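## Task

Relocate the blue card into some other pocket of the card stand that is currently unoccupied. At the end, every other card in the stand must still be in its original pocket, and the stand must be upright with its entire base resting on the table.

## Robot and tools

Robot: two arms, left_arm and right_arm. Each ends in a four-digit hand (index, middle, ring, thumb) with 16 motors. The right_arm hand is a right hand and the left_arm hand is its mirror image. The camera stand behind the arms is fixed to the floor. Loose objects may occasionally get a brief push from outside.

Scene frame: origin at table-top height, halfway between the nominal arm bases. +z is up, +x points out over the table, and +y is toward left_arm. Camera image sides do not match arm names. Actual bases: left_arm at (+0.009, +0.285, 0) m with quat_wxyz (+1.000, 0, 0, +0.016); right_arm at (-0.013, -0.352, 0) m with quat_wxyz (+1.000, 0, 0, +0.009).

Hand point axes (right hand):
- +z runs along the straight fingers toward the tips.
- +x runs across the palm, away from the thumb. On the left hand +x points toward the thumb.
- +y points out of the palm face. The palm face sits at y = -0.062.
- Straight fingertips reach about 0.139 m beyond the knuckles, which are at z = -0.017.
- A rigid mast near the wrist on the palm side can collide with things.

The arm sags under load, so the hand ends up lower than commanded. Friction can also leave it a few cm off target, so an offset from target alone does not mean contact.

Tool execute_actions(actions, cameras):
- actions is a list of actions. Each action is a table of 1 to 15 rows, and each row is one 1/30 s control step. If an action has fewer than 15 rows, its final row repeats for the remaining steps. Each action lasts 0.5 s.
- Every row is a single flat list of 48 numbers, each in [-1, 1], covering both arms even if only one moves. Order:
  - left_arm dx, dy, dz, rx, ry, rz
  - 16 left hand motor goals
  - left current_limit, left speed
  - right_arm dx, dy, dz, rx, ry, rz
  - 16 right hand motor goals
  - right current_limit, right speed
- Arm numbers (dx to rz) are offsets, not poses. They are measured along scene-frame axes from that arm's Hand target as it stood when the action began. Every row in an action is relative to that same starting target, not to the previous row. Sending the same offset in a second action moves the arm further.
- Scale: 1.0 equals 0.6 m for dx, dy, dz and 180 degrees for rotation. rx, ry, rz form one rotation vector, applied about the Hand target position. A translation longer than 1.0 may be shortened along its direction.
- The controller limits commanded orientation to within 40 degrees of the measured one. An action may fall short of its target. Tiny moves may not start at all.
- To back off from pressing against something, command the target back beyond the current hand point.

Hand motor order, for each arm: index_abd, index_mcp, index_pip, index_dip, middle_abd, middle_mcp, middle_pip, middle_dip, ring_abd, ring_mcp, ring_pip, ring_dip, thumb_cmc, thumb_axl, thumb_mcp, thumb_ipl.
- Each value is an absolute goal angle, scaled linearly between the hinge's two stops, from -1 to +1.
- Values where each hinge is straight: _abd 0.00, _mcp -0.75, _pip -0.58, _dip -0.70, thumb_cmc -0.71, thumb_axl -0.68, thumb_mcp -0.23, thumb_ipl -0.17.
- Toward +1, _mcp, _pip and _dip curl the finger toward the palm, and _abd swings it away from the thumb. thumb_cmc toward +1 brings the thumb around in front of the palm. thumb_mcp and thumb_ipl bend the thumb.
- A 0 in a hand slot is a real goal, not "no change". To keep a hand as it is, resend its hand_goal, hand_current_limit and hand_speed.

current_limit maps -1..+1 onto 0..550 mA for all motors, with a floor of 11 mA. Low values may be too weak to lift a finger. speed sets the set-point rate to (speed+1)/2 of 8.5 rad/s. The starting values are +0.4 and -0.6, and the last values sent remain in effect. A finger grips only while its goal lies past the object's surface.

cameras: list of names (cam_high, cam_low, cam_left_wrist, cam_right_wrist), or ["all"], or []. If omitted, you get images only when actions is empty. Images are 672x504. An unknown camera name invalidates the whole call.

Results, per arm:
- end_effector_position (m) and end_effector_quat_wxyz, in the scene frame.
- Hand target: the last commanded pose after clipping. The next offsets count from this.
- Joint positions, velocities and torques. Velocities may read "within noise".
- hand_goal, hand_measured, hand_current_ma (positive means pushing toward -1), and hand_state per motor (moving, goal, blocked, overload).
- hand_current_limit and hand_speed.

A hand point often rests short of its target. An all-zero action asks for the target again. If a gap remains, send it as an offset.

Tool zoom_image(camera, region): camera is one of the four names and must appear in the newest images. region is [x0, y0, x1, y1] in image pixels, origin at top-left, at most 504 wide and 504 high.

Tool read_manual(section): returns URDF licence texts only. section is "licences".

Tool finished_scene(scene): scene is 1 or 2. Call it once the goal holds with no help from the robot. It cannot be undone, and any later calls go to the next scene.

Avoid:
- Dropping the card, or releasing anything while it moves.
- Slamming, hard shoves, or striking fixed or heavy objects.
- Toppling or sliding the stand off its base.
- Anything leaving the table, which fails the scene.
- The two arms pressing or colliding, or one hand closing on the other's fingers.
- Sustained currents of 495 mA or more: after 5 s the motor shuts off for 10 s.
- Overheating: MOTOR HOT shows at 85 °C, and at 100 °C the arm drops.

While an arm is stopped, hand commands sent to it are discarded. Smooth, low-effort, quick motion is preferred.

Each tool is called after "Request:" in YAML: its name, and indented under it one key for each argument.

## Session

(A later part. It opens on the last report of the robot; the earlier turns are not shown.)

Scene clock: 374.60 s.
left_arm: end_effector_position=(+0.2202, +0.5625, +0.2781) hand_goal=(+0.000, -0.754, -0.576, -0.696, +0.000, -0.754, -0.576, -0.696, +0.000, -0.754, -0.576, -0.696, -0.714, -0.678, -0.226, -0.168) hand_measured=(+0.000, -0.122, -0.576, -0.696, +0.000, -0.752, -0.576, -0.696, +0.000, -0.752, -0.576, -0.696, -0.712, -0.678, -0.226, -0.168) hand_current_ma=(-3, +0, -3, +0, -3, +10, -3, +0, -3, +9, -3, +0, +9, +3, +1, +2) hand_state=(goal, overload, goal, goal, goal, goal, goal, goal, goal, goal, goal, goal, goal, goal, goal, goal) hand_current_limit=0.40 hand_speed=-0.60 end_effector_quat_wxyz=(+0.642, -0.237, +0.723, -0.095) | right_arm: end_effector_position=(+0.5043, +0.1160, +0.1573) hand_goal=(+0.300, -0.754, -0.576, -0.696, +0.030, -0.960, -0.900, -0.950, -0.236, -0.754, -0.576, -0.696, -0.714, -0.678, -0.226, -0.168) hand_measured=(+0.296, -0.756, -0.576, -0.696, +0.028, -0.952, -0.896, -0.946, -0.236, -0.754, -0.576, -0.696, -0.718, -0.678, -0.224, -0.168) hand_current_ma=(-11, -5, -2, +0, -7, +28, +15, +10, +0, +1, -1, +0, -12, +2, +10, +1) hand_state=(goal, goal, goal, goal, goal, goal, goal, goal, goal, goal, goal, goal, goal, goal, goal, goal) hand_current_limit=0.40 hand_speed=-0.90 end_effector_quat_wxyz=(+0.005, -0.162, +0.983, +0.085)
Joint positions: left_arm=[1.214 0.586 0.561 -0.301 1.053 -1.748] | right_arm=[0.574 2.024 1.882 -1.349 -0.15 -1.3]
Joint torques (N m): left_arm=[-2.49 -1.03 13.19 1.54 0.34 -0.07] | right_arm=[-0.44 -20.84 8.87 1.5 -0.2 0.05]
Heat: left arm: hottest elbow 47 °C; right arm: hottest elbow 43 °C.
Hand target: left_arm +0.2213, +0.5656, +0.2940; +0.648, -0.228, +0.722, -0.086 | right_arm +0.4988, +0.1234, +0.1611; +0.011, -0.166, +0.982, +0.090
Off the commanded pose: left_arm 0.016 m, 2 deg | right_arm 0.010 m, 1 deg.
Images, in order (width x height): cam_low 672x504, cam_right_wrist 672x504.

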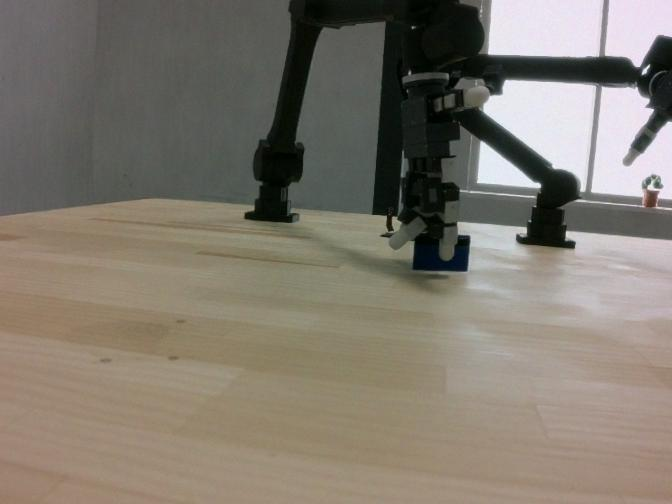

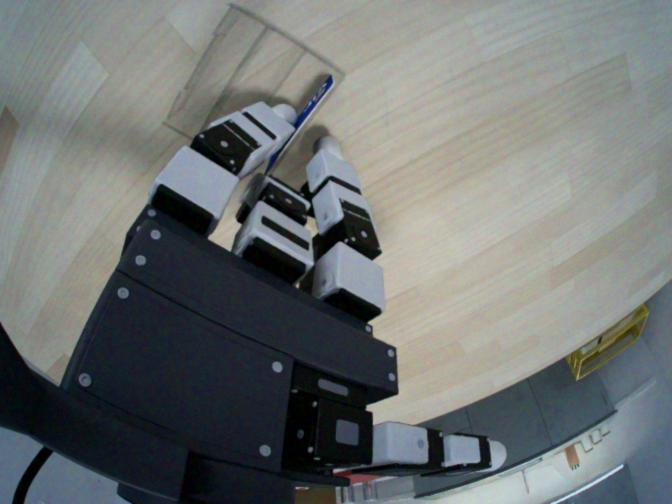

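Request:
execute_actions:
  actions:
    - [[0,0,0,0,0,0,0,-0.754,-0.576,-0.696,0,-0.754,-0.576,-0.696,0,-0.754,-0.576,-0.696,-0.714,-0.678,-0.226,-0.168,0.4,-0.6,0.008,0.006,0.04,0.0025,-0.0075,0,0.3,-0.754,-0.576,-0.696,0.03,-0.96,-0.9,-0.95,-0.28,-0.754,-0.576,-0.696,-0.714,-0.678,-0.226,-0.168,0.4,-0.9]]
    - [[0,0,0,0,0,0,0,-0.754,-0.576,-0.696,0,-0.754,-0.576,-0.696,0,-0.754,-0.576,-0.696,-0.714,-0.678,-0.226,-0.168,0.4,-0.6,0.008,0.006,0.04,0.0025,-0.0075,0,0.3,-0.754,-0.576,-0.696,0.03,-0.96,-0.9,-0.95,-0.29,-0.754,-0.576,-0.696,-0.714,-0.678,-0.226,-0.168,0.4,-0.9]]
  cameras: ["cam_right_wrist","cam_low"]

Request:
zoom_image:
  camera: "cam_low"
  region: [380, 180, 490, 280]

Scene clock: 384.03 s.
left_arm: end_effector_position=(+0.2202, +0.5625, +0.2781) hand_goal=(+0.000, -0.754, -0.576, -0.696, +0.000, -0.754, -0.576, -0.696, +0.000, -0.754, -0.576, -0.696, -0.714, -0.678, -0.226, -0.168) hand_measured=(+0.000, -0.122, -0.576, -0.696, +0.000, -0.752, -0.576, -0.696, +0.000, -0.752, -0.576, -0.696, -0.712, -0.678, -0.226, -0.168) hand_current_ma=(-3, +0, -3, +0, -3, +10, -3, +0, -3, +9, -3, +0, +9, +3, +1, +2) hand_state=(goal, overload, goal, goal, goal, goal, goal, goal, goal, goal, goal, goal, goal, goal, goal, goal) hand_current_limit=0.40 hand_speed=-0.60 end_effector_quat_wxyz=(+0.642, -0.237, +0.723, -0.095) | right_arm: end_effector_position=(+0.5022, +0.1140, +0.1624) hand_goal=(+0.300, -0.754, -0.576, -0.696, +0.030, -0.960, -0.900, -0.950, -0.290, -0.754, -0.576, -0.696, -0.714, -0.678, -0.226, -0.168) hand_measured=(+0.296, -0.756, -0.576, -0.696, +0.028, -0.952, -0.896, -0.946, -0.288, -0.754, -0.576, -0.696, -0.718, -0.678, -0.224, -0.168) hand_current_ma=(-11, -5, -2, +0, -7, +28, +15, +10, +4, +1, -1, +0, -12, +2, +10, +1) hand_state=(goal, goal, goal, goal, goal, goal, goal, goal, goal, goal, goal, goal, goal, goal, goal, goal) hand_current_limit=0.40 hand_speed=-0.90 end_effector_quat_wxyz=(+0.000, -0.162, +0.984, +0.079)
Joint positions: left_arm=[1.214 0.586 0.561 -0.301 1.053 -1.748] | right_arm=[0.575 2.022 1.898 -1.38 -0.143 -1.3]
Joint torques (N m): left_arm=[-2.49 -1.08 13.19 1.55 0.34 -0.07] | right_arm=[-0.56 -21.48 15.99 0.34 0.09 0.09]
Heat: left arm: hottest elbow 47 °C; right arm: hottest elbow 42 °C.
Hand target: left_arm +0.2213, +0.5656, +0.2940; +0.648, -0.228, +0.722, -0.086 | right_arm +0.5083, +0.1304, +0.2090; +0.036, -0.168, +0.981, +0.093
Off the commanded pose: left_arm 0.016 m, 2 deg | right_arm 0.050 m, 5 deg.
Images, in order (width x height): cam_low 672x504, cam_right_wrist 672x504.

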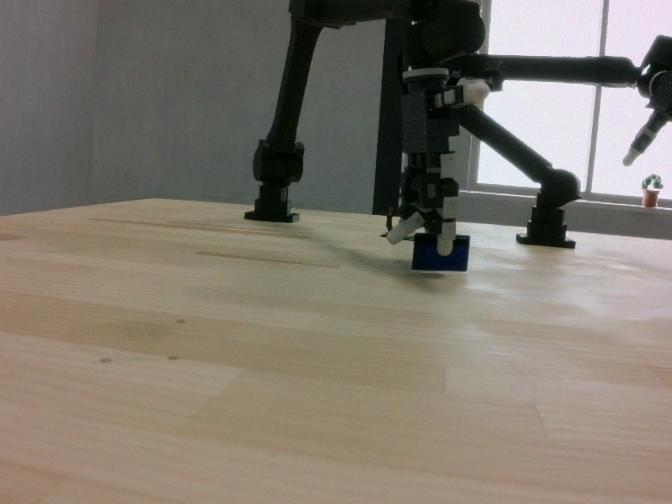

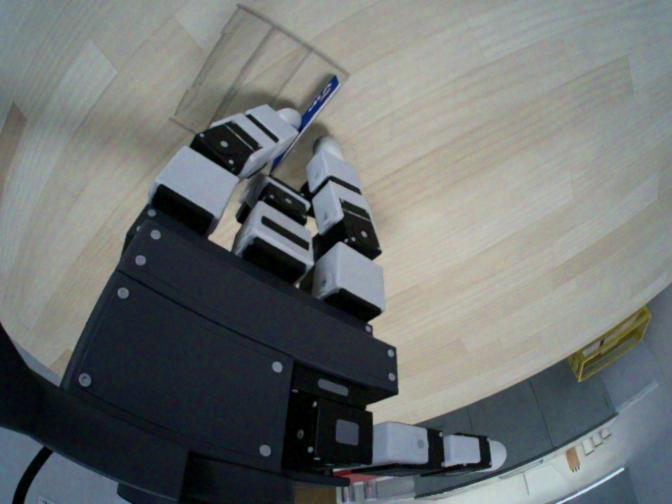

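Scaled by 4.582 from the camera's 672x504 image, which has a finer 960x720 frame.

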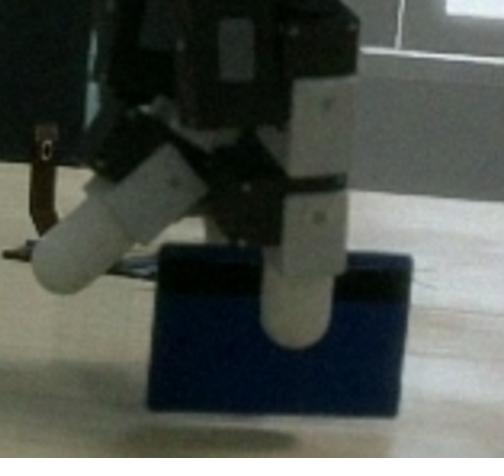

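Request:
execute_actions:
  actions:
    - [[0,0,0,0,0,0,0,-0.754,-0.576,-0.696,0,-0.754,-0.576,-0.696,0,-0.754,-0.576,-0.696,-0.714,-0.678,-0.226,-0.168,0.4,-0.6,0,0,0,0,0,0,0.3,-0.754,-0.576,-0.696,0.03,-0.96,-0.9,-0.95,-0.32,-0.754,-0.576,-0.696,-0.714,-0.678,-0.226,-0.168,0.4,-0.9]]
    - [[0,0,0,0,0,0,0,-0.754,-0.576,-0.696,0,-0.754,-0.576,-0.696,0,-0.754,-0.576,-0.696,-0.714,-0.678,-0.226,-0.168,0.4,-0.6,0,0,0.012,0,0,0,0.3,-0.754,-0.576,-0.696,0.03,-0.96,-0.9,-0.95,-0.33,-0.754,-0.576,-0.696,-0.714,-0.678,-0.226,-0.168,0.4,-0.9]]
  cameras: ["cam_right_wrist","cam_low"]

Request:
zoom_image:
  camera: "cam_right_wrist"
  region: [225, 30, 335, 160]

Request:
zoom_image:
  camera: "cam_low"
  region: [380, 180, 490, 280]

Scene clock: 389.80 s.
left_arm: end_effector_position=(+0.2202, +0.5625, +0.2781) hand_goal=(+0.000, -0.754, -0.576, -0.696, +0.000, -0.754, -0.576, -0.696, +0.000, -0.754, -0.576, -0.696, -0.714, -0.678, -0.226, -0.168) hand_measured=(+0.000, -0.122, -0.576, -0.696, +0.000, -0.752, -0.576, -0.696, +0.000, -0.752, -0.576, -0.696, -0.712, -0.678, -0.226, -0.168) hand_current_ma=(-3, +0, -3, +0, -3, +10, -3, +0, -3, +9, -3, +0, +9, +3, +1, +2) hand_state=(goal, overload, goal, goal, goal, goal, goal, goal, goal, goal, goal, goal, goal, goal, goal, goal) hand_current_limit=0.40 hand_speed=-0.60 end_effector_quat_wxyz=(+0.642, -0.237, +0.723, -0.095) | right_arm: end_effector_position=(+0.5022, +0.1140, +0.1686) hand_goal=(+0.300, -0.754, -0.576, -0.696, +0.030, -0.960, -0.900, -0.950, -0.330, -0.754, -0.576, -0.696, -0.714, -0.678, -0.226, -0.168) hand_measured=(+0.296, -0.756, -0.576, -0.696, +0.024, -0.954, -0.896, -0.946, -0.302, -0.754, -0.576, -0.696, -0.718, -0.678, -0.224, -0.168) hand_current_ma=(-11, -5, -2, +0, -14, +24, +11, +10, +94, +1, -1, +0, -12, +2, +10, +1) hand_state=(goal, goal, goal, goal, goal, goal, goal, goal, blocked, goal, goal, goal, goal, goal, goal, goal) hand_current_limit=0.40 hand_speed=-0.90 end_effector_quat_wxyz=(-0.001, -0.162, +0.984, +0.078)
Joint positions: left_arm=[1.214 0.586 0.561 -0.301 1.053 -1.748] | right_arm=[0.575 2.022 1.914 -1.399 -0.143 -1.3]
Joint torques (N m): left_arm=[-2.49 -1.08 13.18 1.55 0.34 -0.07] | right_arm=[-0.26 -22.01 16.08 0.39 0.09 0.08]
Heat: left arm: hottest elbow 47 °C; right arm: hottest elbow 43 °C.
Hand target: left_arm +0.2213, +0.5656, +0.2940; +0.648, -0.228, +0.722, -0.086 | right_arm +0.5084, +0.1305, +0.2162; +0.036, -0.168, +0.981, +0.093
Off the commanded pose: left_arm 0.016 m, 2 deg | right_arm 0.051 m, 5 deg.
Images, in order (width x height): cam_low 672x504, cam_right_wrist 672x504.

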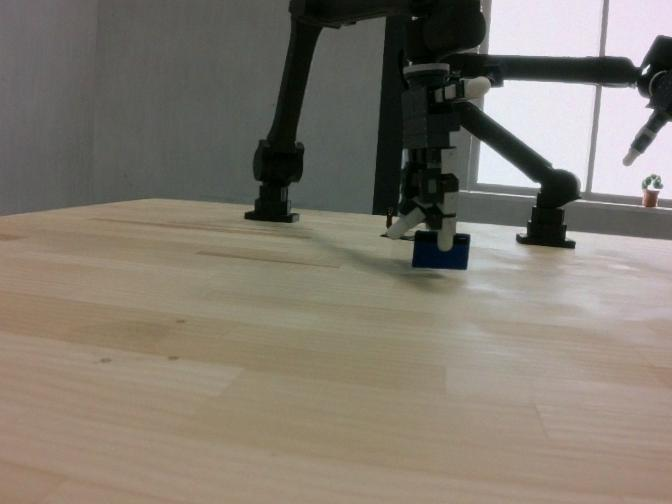

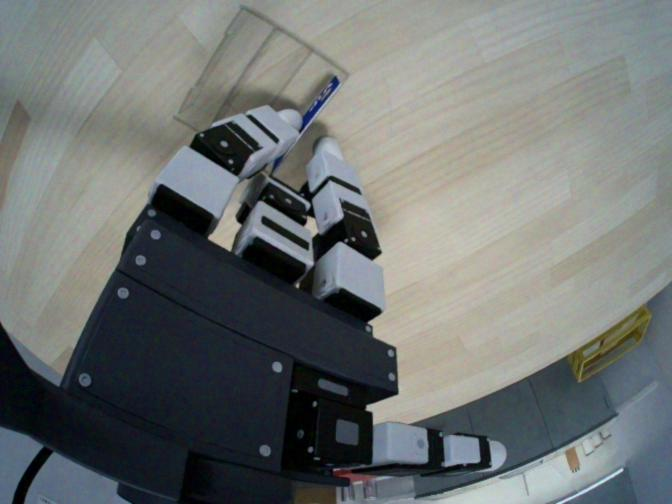

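Scaled by 3.877 from the camera's 672x504 image, which has a finer 960x720 frame.

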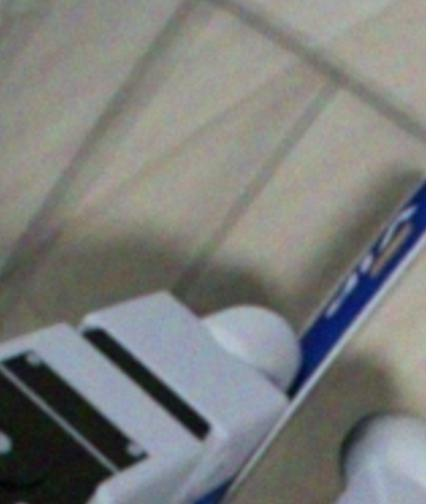

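Scaled by 4.582 from the camera's 672x504 image, which has a finer 960x720 frame.

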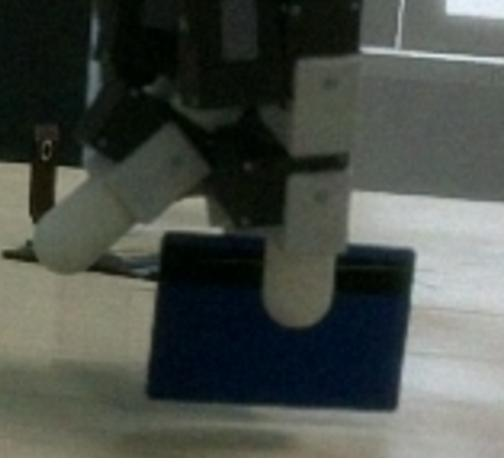

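Request:
execute_actions:
  actions:
    - [[0,0,0,0,0,0,0,-0.754,-0.576,-0.696,0,-0.754,-0.576,-0.696,0,-0.754,-0.576,-0.696,-0.714,-0.678,-0.226,-0.168,0.4,-0.6,0,0,0.012,0,0,0,0.3,-0.754,-0.576,-0.696,0.03,-0.96,-0.9,-0.95,-0.335,-0.754,-0.576,-0.696,-0.714,-0.678,-0.226,-0.168,0.4,-0.9]]
    - [[0,0,0,0,0,0,0,-0.754,-0.576,-0.696,0,-0.754,-0.576,-0.696,0,-0.754,-0.576,-0.696,-0.714,-0.678,-0.226,-0.168,0.4,-0.6,0,0,0.012,0,0,0,0.3,-0.754,-0.576,-0.696,0.03,-0.96,-0.9,-0.95,-0.335,-0.754,-0.576,-0.696,-0.714,-0.678,-0.226,-0.168,0.4,-0.9]]
  cameras: ["cam_right_wrist","cam_low"]

Request:
zoom_image:
  camera: "cam_right_wrist"
  region: [225, 30, 335, 160]

Request:
zoom_image:
  camera: "cam_low"
  region: [380, 180, 490, 280]

Scene clock: 395.77 s.
left_arm: end_effector_position=(+0.2202, +0.5625, +0.2781) hand_goal=(+0.000, -0.754, -0.576, -0.696, +0.000, -0.754, -0.576, -0.696, +0.000, -0.754, -0.576, -0.696, -0.714, -0.678, -0.226, -0.168) hand_measured=(+0.000, -0.122, -0.576, -0.696, +0.000, -0.752, -0.576, -0.696, +0.000, -0.752, -0.576, -0.696, -0.712, -0.678, -0.226, -0.168) hand_current_ma=(-3, +0, -3, +0, -3, +10, -3, +0, -3, +9, -3, +0, +9, +3, +1, +2) hand_state=(goal, overload, goal, goal, goal, goal, goal, goal, goal, goal, goal, goal, goal, goal, goal, goal) hand_current_limit=0.40 hand_speed=-0.60 end_effector_quat_wxyz=(+0.642, -0.237, +0.723, -0.095) | right_arm: end_effector_position=(+0.5037, +0.1153, +0.1845) hand_goal=(+0.300, -0.754, -0.576, -0.696, +0.030, -0.960, -0.900, -0.950, -0.336, -0.754, -0.576, -0.696, -0.714, -0.678, -0.226, -0.168) hand_measured=(+0.296, -0.756, -0.576, -0.696, +0.024, -0.954, -0.896, -0.946, -0.304, -0.754, -0.576, -0.696, -0.718, -0.678, -0.224, -0.168) hand_current_ma=(-11, -5, -2, +0, -18, +22, +11, +10, +105, +1, -1, +0, -12, +2, +10, +1) hand_state=(goal, goal, goal, goal, goal, goal, goal, goal, blocked, goal, goal, goal, goal, goal, goal, goal) hand_current_limit=0.40 hand_speed=-0.90 end_effector_quat_wxyz=(+0.000, -0.162, +0.984, +0.079)
Joint positions: left_arm=[1.214 0.586 0.561 -0.301 1.053 -1.748] | right_arm=[0.575 2.021 1.954 -1.436 -0.143 -1.3]
Joint torques (N m): left_arm=[-2.43 -1.14 13.18 1.54 0.34 -0.07] | right_arm=[-0.38 -21.71 16.1 0.38 0.09 0.07]
Heat: left arm: hottest elbow 47 °C; right arm: hottest elbow 43 °C.
Hand target: left_arm +0.2213, +0.5656, +0.2940; +0.648, -0.228, +0.722, -0.086 | right_arm +0.5084, +0.1306, +0.2305; +0.036, -0.168, +0.981, +0.093
Off the commanded pose: left_arm 0.016 m, 2 deg | right_arm 0.049 m, 4 deg.
Images, in order (width x height): cam_low 672x504, cam_right_wrist 672x504.

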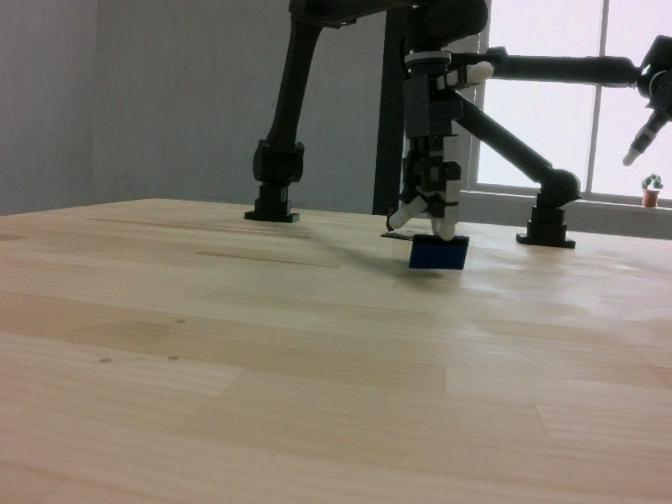

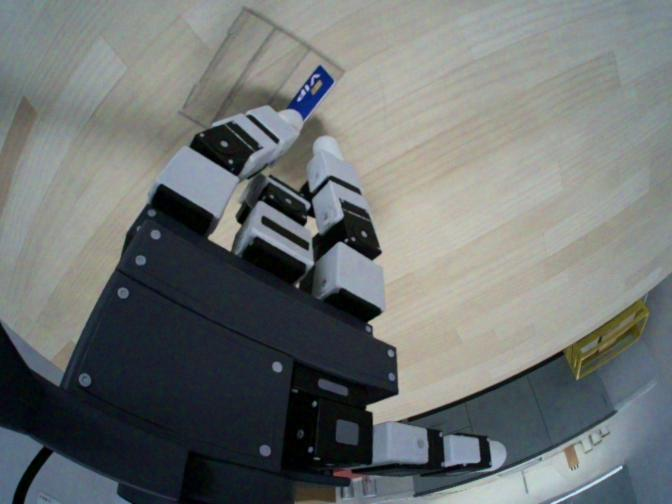

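Scaled by 3.877 from the camera's 672x504 image, which has a finer 960x720 frame.

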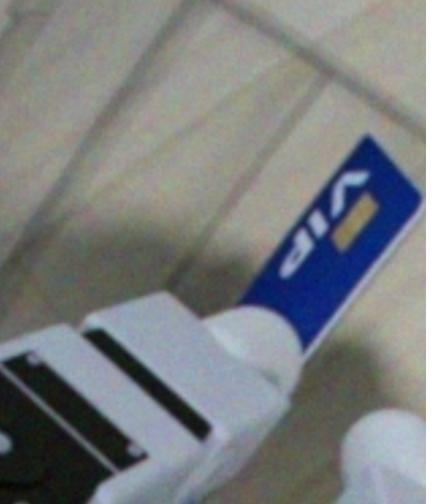

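Scaled by 4.582 from the camera's 672x504 image, which has a finer 960x720 frame.

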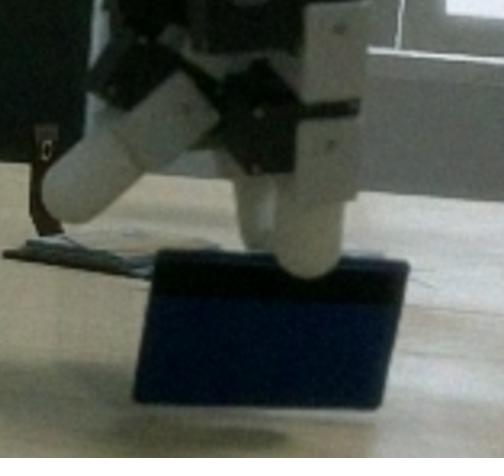

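Request:
execute_actions:
  actions:
    - [[0,0,0,0,0,0,0,-0.754,-0.576,-0.696,0,-0.754,-0.576,-0.696,0,-0.754,-0.576,-0.696,-0.714,-0.678,-0.226,-0.168,0.4,-0.6,0,0,0.02,0,0,0,0.3,-0.754,-0.576,-0.696,0.03,-0.96,-0.9,-0.95,-0.15,-0.754,-0.576,-0.696,-0.714,-0.678,-0.226,-0.168,0.4,-0.8]]
    - [[0,0,0,0,0,0,0,-0.754,-0.576,-0.696,0,-0.754,-0.576,-0.696,0,-0.754,-0.576,-0.696,-0.714,-0.678,-0.226,-0.168,0.4,-0.6,0,0,0.02,0,0,0,0.3,-0.754,-0.576,-0.696,0.0,-0.754,-0.3,-0.696,-0.11,-0.754,-0.576,-0.696,-0.714,-0.678,-0.226,-0.168,0.4,-0.6]]
    - [[0,0,0,0,0,0,0,-0.754,-0.576,-0.696,0,-0.754,-0.576,-0.696,0,-0.754,-0.576,-0.696,-0.714,-0.678,-0.226,-0.168,0.4,-0.6,0,0,0.005,0,0,0,0.3,-0.754,-0.576,-0.696,0.0,-0.1,0.4,-0.696,-0.11,-0.754,-0.576,-0.696,-0.714,-0.678,-0.226,-0.168,0.4,-0.6]]
    - [[0,0,0,0,0,0,0,-0.754,-0.576,-0.696,0,-0.754,-0.576,-0.696,0,-0.754,-0.576,-0.696,-0.714,-0.678,-0.226,-0.168,0.4,-0.6,0,0,0,0,0,0,0.3,-0.754,-0.576,-0.696,0.0,0.411,0.81,-0.696,-0.11,-0.754,-0.576,-0.696,-0.714,-0.678,-0.226,-0.168,0.4,-0.6]]
  cameras: ["cam_right_wrist","cam_low"]

Request:
zoom_image:
  camera: "cam_right_wrist"
  region: [200, 0, 400, 170]

Request:
zoom_image:
  camera: "cam_low"
  region: [380, 130, 490, 280]

Scene clock: 422.93 s.
left_arm: end_effector_position=(+0.2202, +0.5625, +0.2781) hand_goal=(+0.000, -0.754, -0.576, -0.696, +0.000, -0.754, -0.576, -0.696, +0.000, -0.754, -0.576, -0.696, -0.714, -0.678, -0.226, -0.168) hand_measured=(+0.000, -0.122, -0.576, -0.696, +0.000, -0.752, -0.576, -0.696, +0.000, -0.752, -0.576, -0.696, -0.712, -0.678, -0.226, -0.168) hand_current_ma=(-3, +0, -3, +0, -3, +10, -3, +0, -3, +9, -3, +0, +9, +3, +1, +2) hand_state=(goal, overload, goal, goal, goal, goal, goal, goal, goal, goal, goal, goal, goal, goal, goal, goal) hand_current_limit=0.40 hand_speed=-0.60 end_effector_quat_wxyz=(+0.642, -0.237, +0.723, -0.095) | right_arm: end_effector_position=(+0.5056, +0.1164, +0.2159) hand_goal=(+0.300, -0.754, -0.576, -0.696, +0.000, +0.410, +0.810, -0.696, -0.110, -0.754, -0.576, -0.696, -0.714, -0.678, -0.226, -0.168) hand_measured=(+0.294, -0.680, -0.530, -0.688, +0.034, -0.992, -0.142, -0.710, -0.112, -0.754, -0.576, -0.696, -0.718, -0.678, -0.224, -0.168) hand_current_ma=(-14, +330, +180, +28, +117, -385, -385, -46, -6, +1, -1, +0, -12, +2, +10, +1) hand_state=(goal, blocked, blocked, goal, blocked, blocked, blocked, goal, goal, goal, goal, goal, goal, goal, goal, goal) hand_current_limit=0.40 hand_speed=-0.60 end_effector_quat_wxyz=(+0.003, -0.162, +0.984, +0.080)
Joint positions: left_arm=[1.214 0.586 0.561 -0.301 1.053 -1.748] | right_arm=[0.575 2.021 2.034 -1.511 -0.143 -1.3]
Joint torques (N m): left_arm=[-2.49 -1.03 13.19 1.54 0.34 -0.08] | right_arm=[-0.15 -21.13 16.09 0.29 0.06 0.08]
Heat: left arm: hottest elbow 47 °C; right arm: hottest elbow 45 °C.
Hand target: left_arm +0.2213, +0.5656, +0.2940; +0.648, -0.228, +0.722, -0.086 | right_arm +0.5083, +0.1306, +0.2576; +0.036, -0.168, +0.981, +0.093
Off the commanded pose: left_arm 0.016 m, 2 deg | right_arm 0.044 m, 4 deg.
Images, in order (width x height): cam_low 672x504, cam_right_wrist 672x504.

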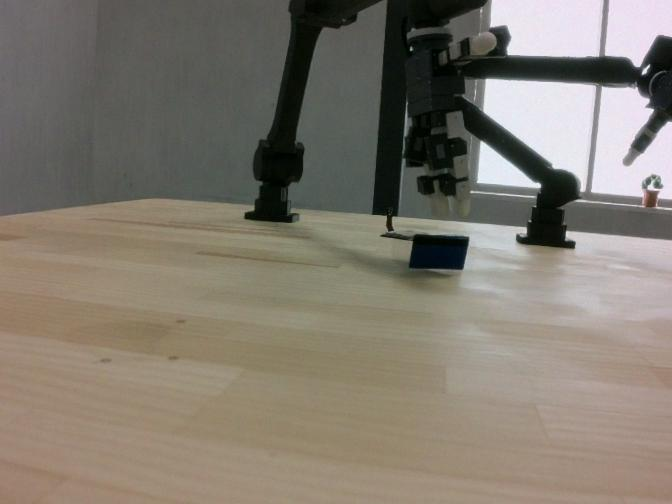

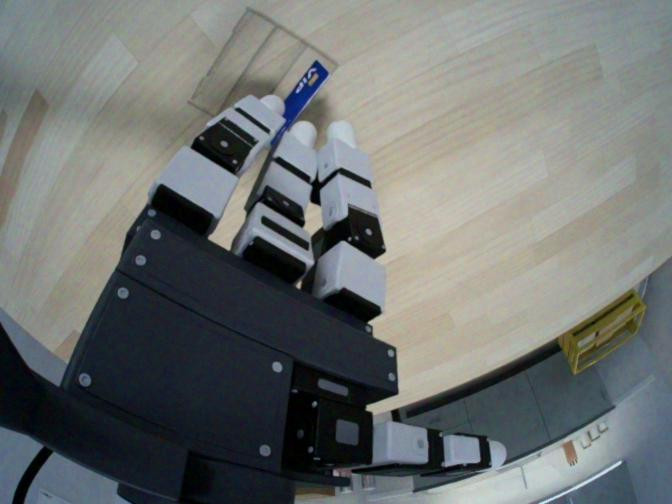

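Scaled by 2.520 from the camera's 672x504 image, which has a finer 960x720 frame.

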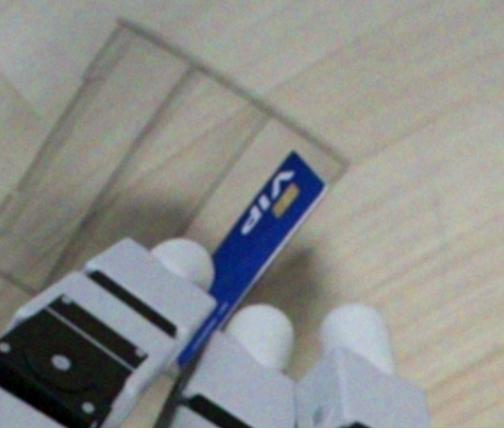

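Scaled by 3.360 from the camera's 672x504 image, which has a finer 960x720 frame.

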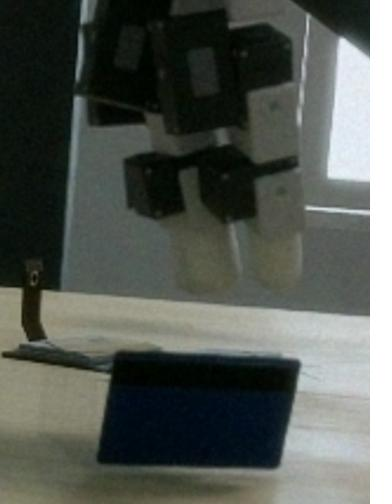

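Request:
execute_actions:
  actions:
    - [[0,0,0,0,0,0,0,-0.754,-0.576,-0.696,0,-0.754,-0.576,-0.696,0,-0.754,-0.576,-0.696,-0.714,-0.678,-0.226,-0.168,0.4,-0.6,0,0,0,0,0,0,-0.1,-0.754,-0.576,-0.696,0.0,-0.85,-0.4,-0.696,-0.11,-0.754,-0.576,-0.696,-0.714,-0.678,-0.226,-0.168,0.4,-0.6]]
    - [[0,0,0,0,0,0,0,-0.754,-0.576,-0.696,0,-0.754,-0.576,-0.696,0,-0.754,-0.576,-0.696,-0.714,-0.678,-0.226,-0.168,0.4,-0.6,0,0,0,0,0,0,-0.1,-0.754,-0.576,-0.696,0.0,-0.4,0.3,-0.696,0.05,-0.754,-0.576,-0.696,-0.714,-0.678,-0.226,-0.168,0.4,-0.5]]
    - [[0,0,0,0,0,0,0,-0.754,-0.576,-0.696,0,-0.754,-0.576,-0.696,0,-0.754,-0.576,-0.696,-0.714,-0.678,-0.226,-0.168,0.4,-0.6,0,0,0,0,0,0,-0.1,-0.754,-0.576,-0.696,0.0,0.411,0.81,-0.696,0.05,-0.754,-0.576,-0.696,-0.714,-0.678,-0.226,-0.168,0.4,-0.5]]
  cameras: ["cam_right_wrist"]

Scene clock: 430.53 s.
left_arm: end_effector_position=(+0.2202, +0.5625, +0.2781) hand_goal=(+0.000, -0.754, -0.576, -0.696, +0.000, -0.754, -0.576, -0.696, +0.000, -0.754, -0.576, -0.696, -0.714, -0.678, -0.226, -0.168) hand_measured=(+0.000, -0.122, -0.576, -0.696, +0.000, -0.752, -0.576, -0.696, +0.000, -0.752, -0.576, -0.696, -0.712, -0.678, -0.226, -0.168) hand_current_ma=(-3, +0, -3, +0, -3, +10, -3, +0, -3, +9, -3, +0, +9, +3, +1, +2) hand_state=(goal, overload, goal, goal, goal, goal, goal, goal, goal, goal, goal, goal, goal, goal, goal, goal) hand_current_limit=0.40 hand_speed=-0.60 end_effector_quat_wxyz=(+0.642, -0.237, +0.723, -0.095) | right_arm: end_effector_position=(+0.5056, +0.1163, +0.2158) hand_goal=(-0.100, -0.754, -0.576, -0.696, +0.000, +0.410, +0.810, -0.696, +0.050, -0.754, -0.576, -0.696, -0.714, -0.678, -0.226, -0.168) hand_measured=(-0.096, -0.752, -0.574, -0.694, +0.004, +0.390, +0.808, -0.698, +0.046, -0.754, -0.576, -0.696, -0.718, -0.678, -0.224, -0.168) hand_current_ma=(+10, +7, +9, +7, +10, -78, -7, -8, -8, +1, -1, +0, -12, +2, +10, +1) hand_state=(goal, goal, goal, goal, goal, blocked, goal, goal, goal, goal, goal, goal, goal, goal, goal, goal) hand_current_limit=0.40 hand_speed=-0.50 end_effector_quat_wxyz=(+0.004, -0.162, +0.984, +0.080)
Joint positions: left_arm=[1.214 0.586 0.561 -0.301 1.053 -1.748] | right_arm=[0.575 2.021 2.034 -1.511 -0.142 -1.3]
Joint torques (N m): left_arm=[-2.43 -1.08 13.19 1.54 0.34 -0.07] | right_arm=[-0.5 -21.19 16.2 0.43 -0.03 0.08]
Heat: left arm: hottest elbow 47 °C; right arm: hottest elbow 47 °C.
Hand target: left_arm +0.2213, +0.5656, +0.2940; +0.648, -0.228, +0.722, -0.086 | right_arm +0.5083, +0.1306, +0.2576; +0.036, -0.168, +0.981, +0.093
Off the commanded pose: left_arm 0.016 m, 2 deg | right_arm 0.044 m, 4 deg.
Images, in order (width x height): cam_right_wrist 672x504.

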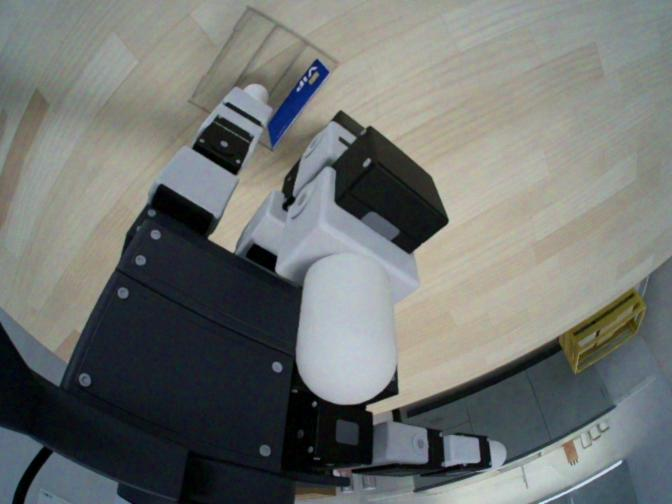

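Request:
zoom_image:
  camera: "cam_right_wrist"
  region: [200, 0, 360, 160]

Scaled by 3.150 from the camera's 672x504 image, which has a finer 960x720 frame.

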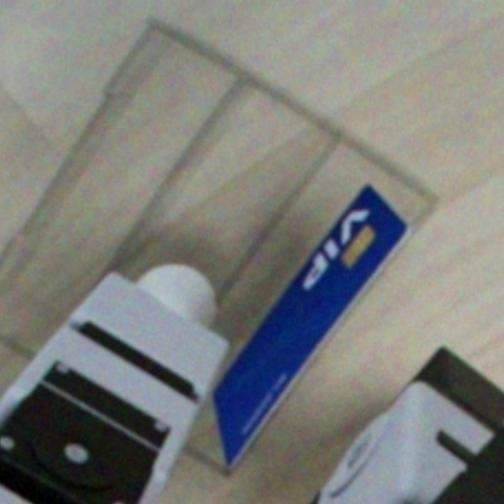

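Request:
execute_actions:
  actions:
    - [[0,0,0,0,0,0,0,-0.754,-0.576,-0.696,0,-0.754,-0.576,-0.696,0,-0.754,-0.576,-0.696,-0.714,-0.678,-0.226,-0.168,0.4,-0.6,-0.0068,-0.0047,-0.06,-0.0025,0.0075,0,0.2,-0.754,-0.576,-0.696,0.0,0.39,0.81,-0.696,-0.175,-0.754,-0.576,-0.696,-0.714,-0.678,-0.226,-0.168,0.4,-0.7]]
    - [[0,0,0,0,0,0,0,-0.754,-0.576,-0.696,0,-0.754,-0.576,-0.696,0,-0.754,-0.576,-0.696,-0.714,-0.678,-0.226,-0.168,0.4,-0.6,-0.0068,-0.0047,-0.06,-0.0025,0.0075,0,0.2,-0.754,-0.576,-0.696,0.0,0.39,0.81,-0.696,-0.175,-0.754,-0.576,-0.696,-0.714,-0.678,-0.226,-0.168,0.4,-0.8]]
  cameras: ["cam_right_wrist"]

Request:
zoom_image:
  camera: "cam_right_wrist"
  region: [200, 10, 340, 150]

Scene clock: 449.93 s.
left_arm: end_effector_position=(+0.2202, +0.5625, +0.2781) hand_goal=(+0.000, -0.754, -0.576, -0.696, +0.000, -0.754, -0.576, -0.696, +0.000, -0.754, -0.576, -0.696, -0.714, -0.678, -0.226, -0.168) hand_measured=(+0.000, -0.122, -0.576, -0.696, +0.000, -0.752, -0.576, -0.696, +0.000, -0.752, -0.576, -0.696, -0.712, -0.678, -0.226, -0.168) hand_current_ma=(-3, +0, -3, +0, -3, +10, -3, +0, -3, +9, -3, +0, +9, +3, +1, +2) hand_state=(goal, overload, goal, goal, goal, goal, goal, goal, goal, goal, goal, goal, goal, goal, goal, goal) hand_current_limit=0.40 hand_speed=-0.60 end_effector_quat_wxyz=(+0.642, -0.237, +0.723, -0.095) | right_arm: end_effector_position=(+0.5048, +0.1171, +0.1831) hand_goal=(+0.200, -0.754, -0.576, -0.696, +0.000, +0.390, +0.810, -0.696, -0.176, -0.754, -0.576, -0.696, -0.714, -0.678, -0.226, -0.168) hand_measured=(+0.196, -0.752, -0.574, -0.694, +0.004, +0.384, +0.808, -0.698, -0.172, -0.754, -0.576, -0.696, -0.718, -0.678, -0.224, -0.168) hand_current_ma=(-11, +6, +9, +7, +9, -23, -7, -8, +11, +1, -1, +0, -12, +2, +10, +1) hand_state=(goal, goal, goal, goal, goal, goal, goal, goal, goal, goal, goal, goal, goal, goal, goal, goal) hand_current_limit=0.40 hand_speed=-0.80 end_effector_quat_wxyz=(+0.006, -0.162, +0.983, +0.085)
Joint positions: left_arm=[1.214 0.586 0.561 -0.301 1.053 -1.748] | right_arm=[0.575 2.017 1.939 -1.41 -0.149 -1.3]
Joint torques (N m): left_arm=[-2.49 -1.03 13.19 1.55 0.34 -0.08] | right_arm=[-0.67 -20.19 9.43 1.42 -0.32 0.07]
Heat: left arm: hottest elbow 48 °C; right arm: hottest elbow 48 °C.
Hand target: left_arm +0.2213, +0.5656, +0.2940; +0.648, -0.228, +0.722, -0.086 | right_arm +0.5001, +0.1249, +0.1855; +0.011, -0.166, +0.982, +0.090
Off the commanded pose: left_arm 0.016 m, 2 deg | right_arm 0.009 m, 1 deg.
Images, in order (width x height): cam_right_wrist 672x504.

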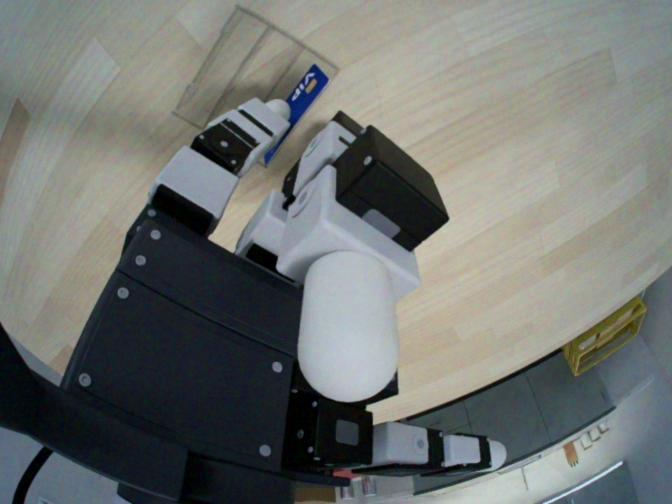

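Scaled by 3.600 from the camera's 672x504 image, which has a finer 960x720 frame.

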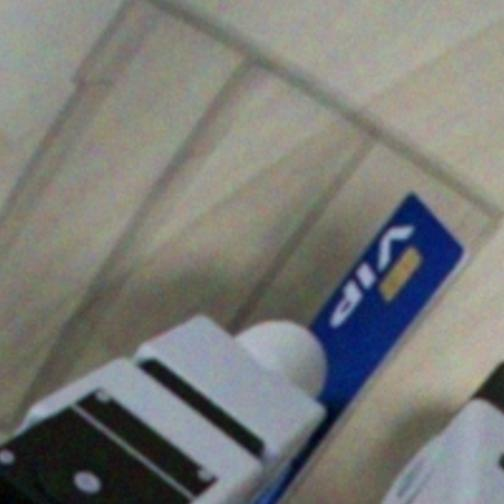

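Request:
execute_actions:
  actions:
    - [[0,0,0,0,0,0,0,-0.754,-0.576,-0.696,0,-0.754,-0.576,-0.696,0,-0.754,-0.576,-0.696,-0.714,-0.678,-0.226,-0.168,0.4,-0.6,0,0,0,0,0,0,0.2,-0.754,-0.576,-0.696,0.0,0.39,0.81,-0.696,-0.205,-0.754,-0.576,-0.696,-0.714,-0.678,-0.226,-0.168,0.4,-0.8]]
    - [[0,0,0,0,0,0,0,-0.754,-0.576,-0.696,0,-0.754,-0.576,-0.696,0,-0.754,-0.576,-0.696,-0.714,-0.678,-0.226,-0.168,0.4,-0.6,0,0,-0.022,0,0,0,0.2,-0.754,-0.576,-0.696,0.0,0.39,0.81,-0.696,-0.205,-0.754,-0.576,-0.696,-0.714,-0.678,-0.226,-0.168,0.4,-0.8]]
    - [[0,0,0,0,0,0,0,-0.754,-0.576,-0.696,0,-0.754,-0.576,-0.696,0,-0.754,-0.576,-0.696,-0.714,-0.678,-0.226,-0.168,0.4,-0.6,0,0,-0.022,0,0,0,0.2,-0.754,-0.576,-0.696,0.0,0.39,0.81,-0.696,-0.205,-0.754,-0.576,-0.696,-0.714,-0.678,-0.226,-0.168,0.4,-0.8]]
  cameras: ["cam_right_wrist","cam_low"]

Request:
zoom_image:
  camera: "cam_right_wrist"
  region: [200, 10, 340, 150]

Request:
zoom_image:
  camera: "cam_low"
  region: [380, 180, 490, 280]

Scene clock: 461.67 s.
left_arm: end_effector_position=(+0.2202, +0.5625, +0.2781) hand_goal=(+0.000, -0.754, -0.576, -0.696, +0.000, -0.754, -0.576, -0.696, +0.000, -0.754, -0.576, -0.696, -0.714, -0.678, -0.226, -0.168) hand_measured=(+0.000, -0.122, -0.576, -0.696, +0.000, -0.752, -0.576, -0.696, +0.000, -0.752, -0.576, -0.696, -0.712, -0.678, -0.226, -0.168) hand_current_ma=(-3, +0, -3, +0, -3, +10, -3, +0, -3, +9, -3, +0, +9, +3, +1, +2) hand_state=(goal, overload, goal, goal, goal, goal, goal, goal, goal, goal, goal, goal, goal, goal, goal, goal) hand_current_limit=0.40 hand_speed=-0.60 end_effector_quat_wxyz=(+0.642, -0.237, +0.723, -0.095) | right_arm: end_effector_position=(+0.5042, +0.1170, +0.1637) hand_goal=(+0.200, -0.754, -0.576, -0.696, +0.000, +0.390, +0.810, -0.696, -0.206, -0.754, -0.576, -0.696, -0.714, -0.678, -0.226, -0.168) hand_measured=(+0.196, -0.752, -0.574, -0.694, +0.004, +0.384, +0.808, -0.698, -0.202, -0.754, -0.576, -0.696, -0.718, -0.678, -0.224, -0.168) hand_current_ma=(-10, +6, +9, +7, +9, -23, -7, -8, +11, +1, -1, +0, -12, +2, +10, +1) hand_state=(goal, goal, goal, goal, goal, goal, goal, goal, goal, goal, goal, goal, goal, goal, goal, goal) hand_current_limit=0.40 hand_speed=-0.80 end_effector_quat_wxyz=(+0.009, -0.163, +0.983, +0.087)
Joint positions: left_arm=[1.214 0.586 0.561 -0.301 1.053 -1.748] | right_arm=[0.575 2.017 1.886 -1.351 -0.151 -1.3]
Joint torques (N m): left_arm=[-2.49 -1.08 13.19 1.55 0.34 -0.07] | right_arm=[-0.85 -19.31 9.06 1.58 -0.22 0.05]
Heat: left arm: hottest elbow 48 °C; right arm: hottest elbow 46 °C.
Hand target: left_arm +0.2213, +0.5656, +0.2940; +0.648, -0.228, +0.722, -0.086 | right_arm +0.5001, +0.1249, +0.1591; +0.011, -0.166, +0.982, +0.089
Off the commanded pose: left_arm 0.016 m, 2 deg | right_arm 0.010 m, 1 deg.
Images, in order (width x height): cam_low 672x504, cam_right_wrist 672x504.

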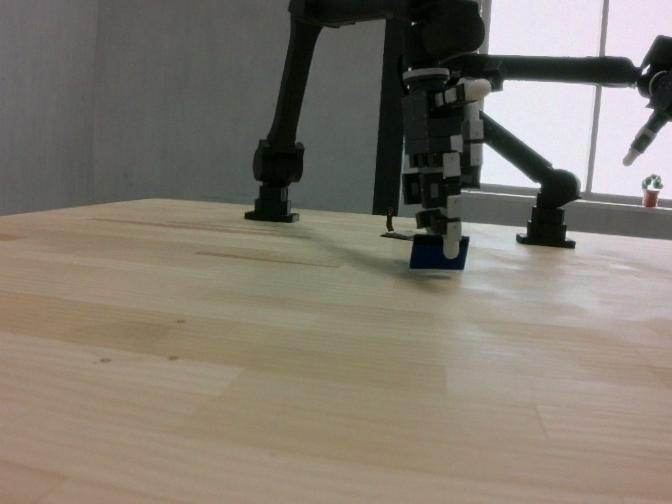

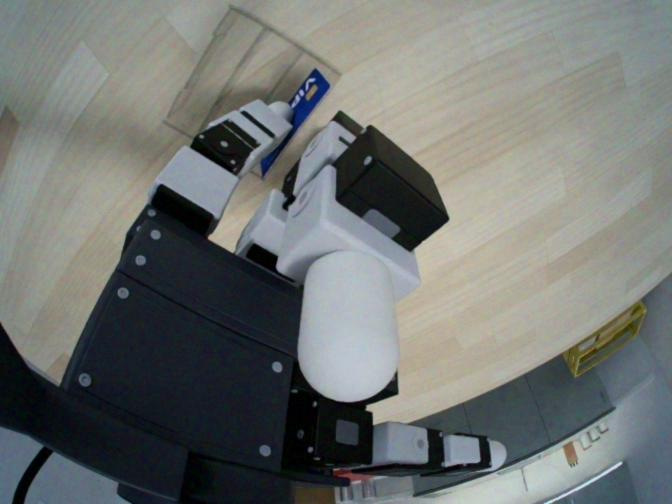

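Scaled by 3.600 from the camera's 672x504 image, which has a finer 960x720 frame.

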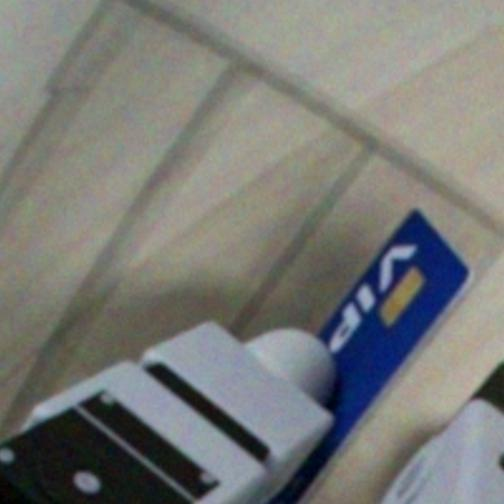

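Scaled by 4.582 from the camera's 672x504 image, which has a finer 960x720 frame.

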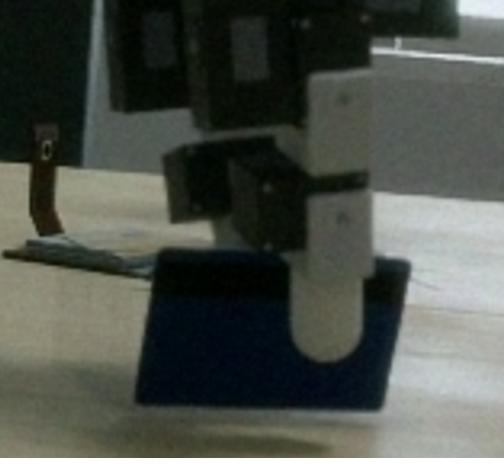

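Request:
execute_actions:
  actions:
    - [[0,0,0,0,0,0,0,-0.754,-0.576,-0.696,0,-0.754,-0.576,-0.696,0,-0.754,-0.576,-0.696,-0.714,-0.678,-0.226,-0.168,0.4,-0.6,0,0,-0.014,0,0,0,0.2,-0.754,-0.576,-0.696,0.0,0.39,0.81,-0.696,-0.205,-0.754,-0.576,-0.696,-0.714,-0.678,-0.226,-0.168,0.4,-0.8]]
    - [[0,0,0,0,0,0,0,-0.754,-0.576,-0.696,0,-0.754,-0.576,-0.696,0,-0.754,-0.576,-0.696,-0.714,-0.678,-0.226,-0.168,0.4,-0.6,0.008,0.006,0.04,0.0025,-0.0075,0,0.2,-0.754,-0.576,-0.696,0.0,0.39,0.81,-0.696,-0.225,-0.754,-0.576,-0.696,-0.714,-0.678,-0.226,-0.168,0.4,-0.9]]
    - [[0,0,0,0,0,0,0,-0.754,-0.576,-0.696,0,-0.754,-0.576,-0.696,0,-0.754,-0.576,-0.696,-0.714,-0.678,-0.226,-0.168,0.4,-0.6,0.008,0.006,0.036,0.0025,-0.0075,0,0.2,-0.754,-0.576,-0.696,0.0,0.39,0.81,-0.696,-0.245,-0.754,-0.576,-0.696,-0.714,-0.678,-0.226,-0.168,0.4,-0.9]]
  cameras: ["cam_right_wrist","cam_low"]

Request:
zoom_image:
  camera: "cam_right_wrist"
  region: [200, 10, 340, 150]

Request:
zoom_image:
  camera: "cam_low"
  region: [380, 180, 490, 280]

Scene clock: 471.87 s.
left_arm: end_effector_position=(+0.2202, +0.5625, +0.2781) hand_goal=(+0.000, -0.754, -0.576, -0.696, +0.000, -0.754, -0.576, -0.696, +0.000, -0.754, -0.576, -0.696, -0.714, -0.678, -0.226, -0.168) hand_measured=(+0.000, -0.122, -0.576, -0.696, +0.000, -0.752, -0.576, -0.696, +0.000, -0.752, -0.576, -0.696, -0.712, -0.678, -0.226, -0.168) hand_current_ma=(-3, +0, -3, +0, -3, +10, -3, +0, -3, +9, -3, +0, +9, +3, +1, +2) hand_state=(goal, overload, goal, goal, goal, goal, goal, goal, goal, goal, goal, goal, goal, goal, goal, goal) hand_current_limit=0.40 hand_speed=-0.60 end_effector_quat_wxyz=(+0.642, -0.237, +0.723, -0.095) | right_arm: end_effector_position=(+0.5024, +0.1159, +0.1607) hand_goal=(+0.200, -0.754, -0.576, -0.696, +0.000, +0.390, +0.810, -0.696, -0.246, -0.754, -0.576, -0.696, -0.714, -0.678, -0.226, -0.168) hand_measured=(+0.196, -0.752, -0.574, -0.694, +0.004, +0.384, +0.808, -0.698, -0.244, -0.750, -0.574, -0.696, -0.718, -0.678, -0.224, -0.168) hand_current_ma=(-10, +6, +9, +7, +9, -23, -7, -8, +3, +8, +6, +0, -12, +2, +10, +1) hand_state=(goal, goal, goal, goal, goal, goal, goal, goal, goal, moving, goal, goal, goal, goal, goal, goal) hand_current_limit=0.40 hand_speed=-0.90 end_effector_quat_wxyz=(+0.007, -0.163, +0.983, +0.082)
Joint positions: left_arm=[1.214 0.586 0.561 -0.301 1.053 -1.748] | right_arm=[0.577 2.016 1.881 -1.353 -0.143 -1.3]
Joint torques (N m): left_arm=[-2.43 -1.08 13.19 1.54 0.34 -0.08] | right_arm=[-0.73 -20.72 16.06 0.59 0.01 0.09]
Heat: left arm: hottest elbow 48 °C; right arm: hottest elbow 44 °C.
Hand target: left_arm +0.2213, +0.5656, +0.2940; +0.648, -0.228, +0.722, -0.086 | right_arm +0.5098, +0.1322, +0.1964; +0.036, -0.168, +0.981, +0.093
Off the commanded pose: left_arm 0.016 m, 2 deg | right_arm 0.040 m, 4 deg.
Images, in order (width x height): cam_low 672x504, cam_right_wrist 672x504.

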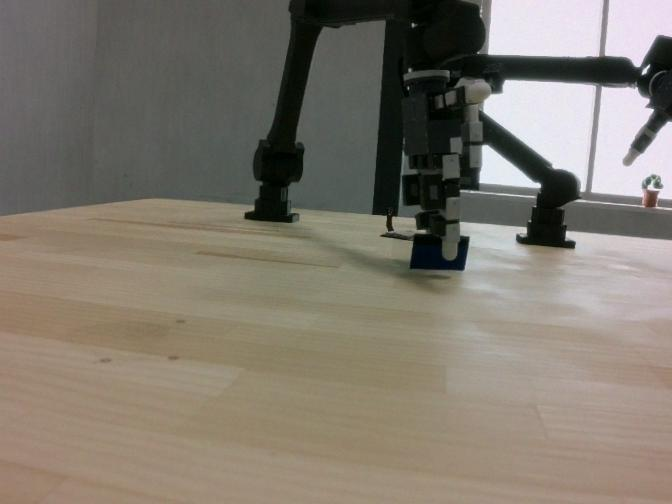

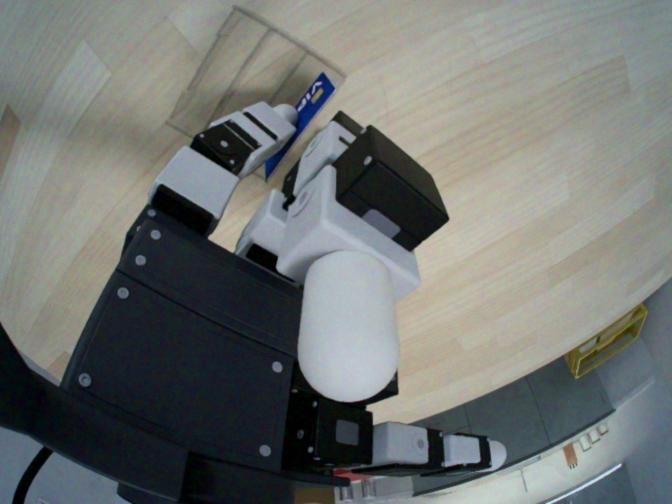

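Scaled by 3.600 from the camera's 672x504 image, which has a finer 960x720 frame.

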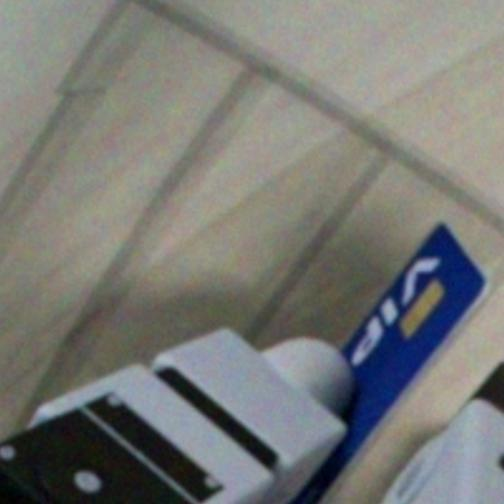

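Scaled by 4.582 from the camera's 672x504 image, which has a finer 960x720 frame.

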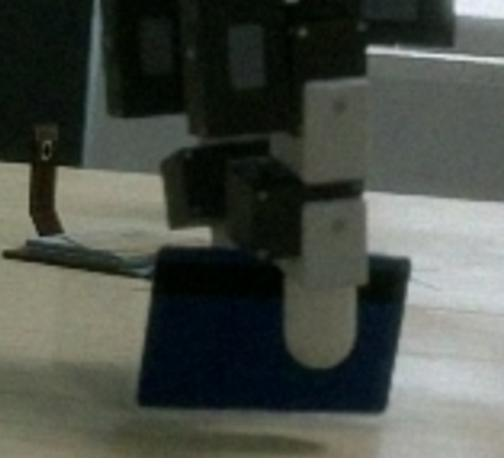

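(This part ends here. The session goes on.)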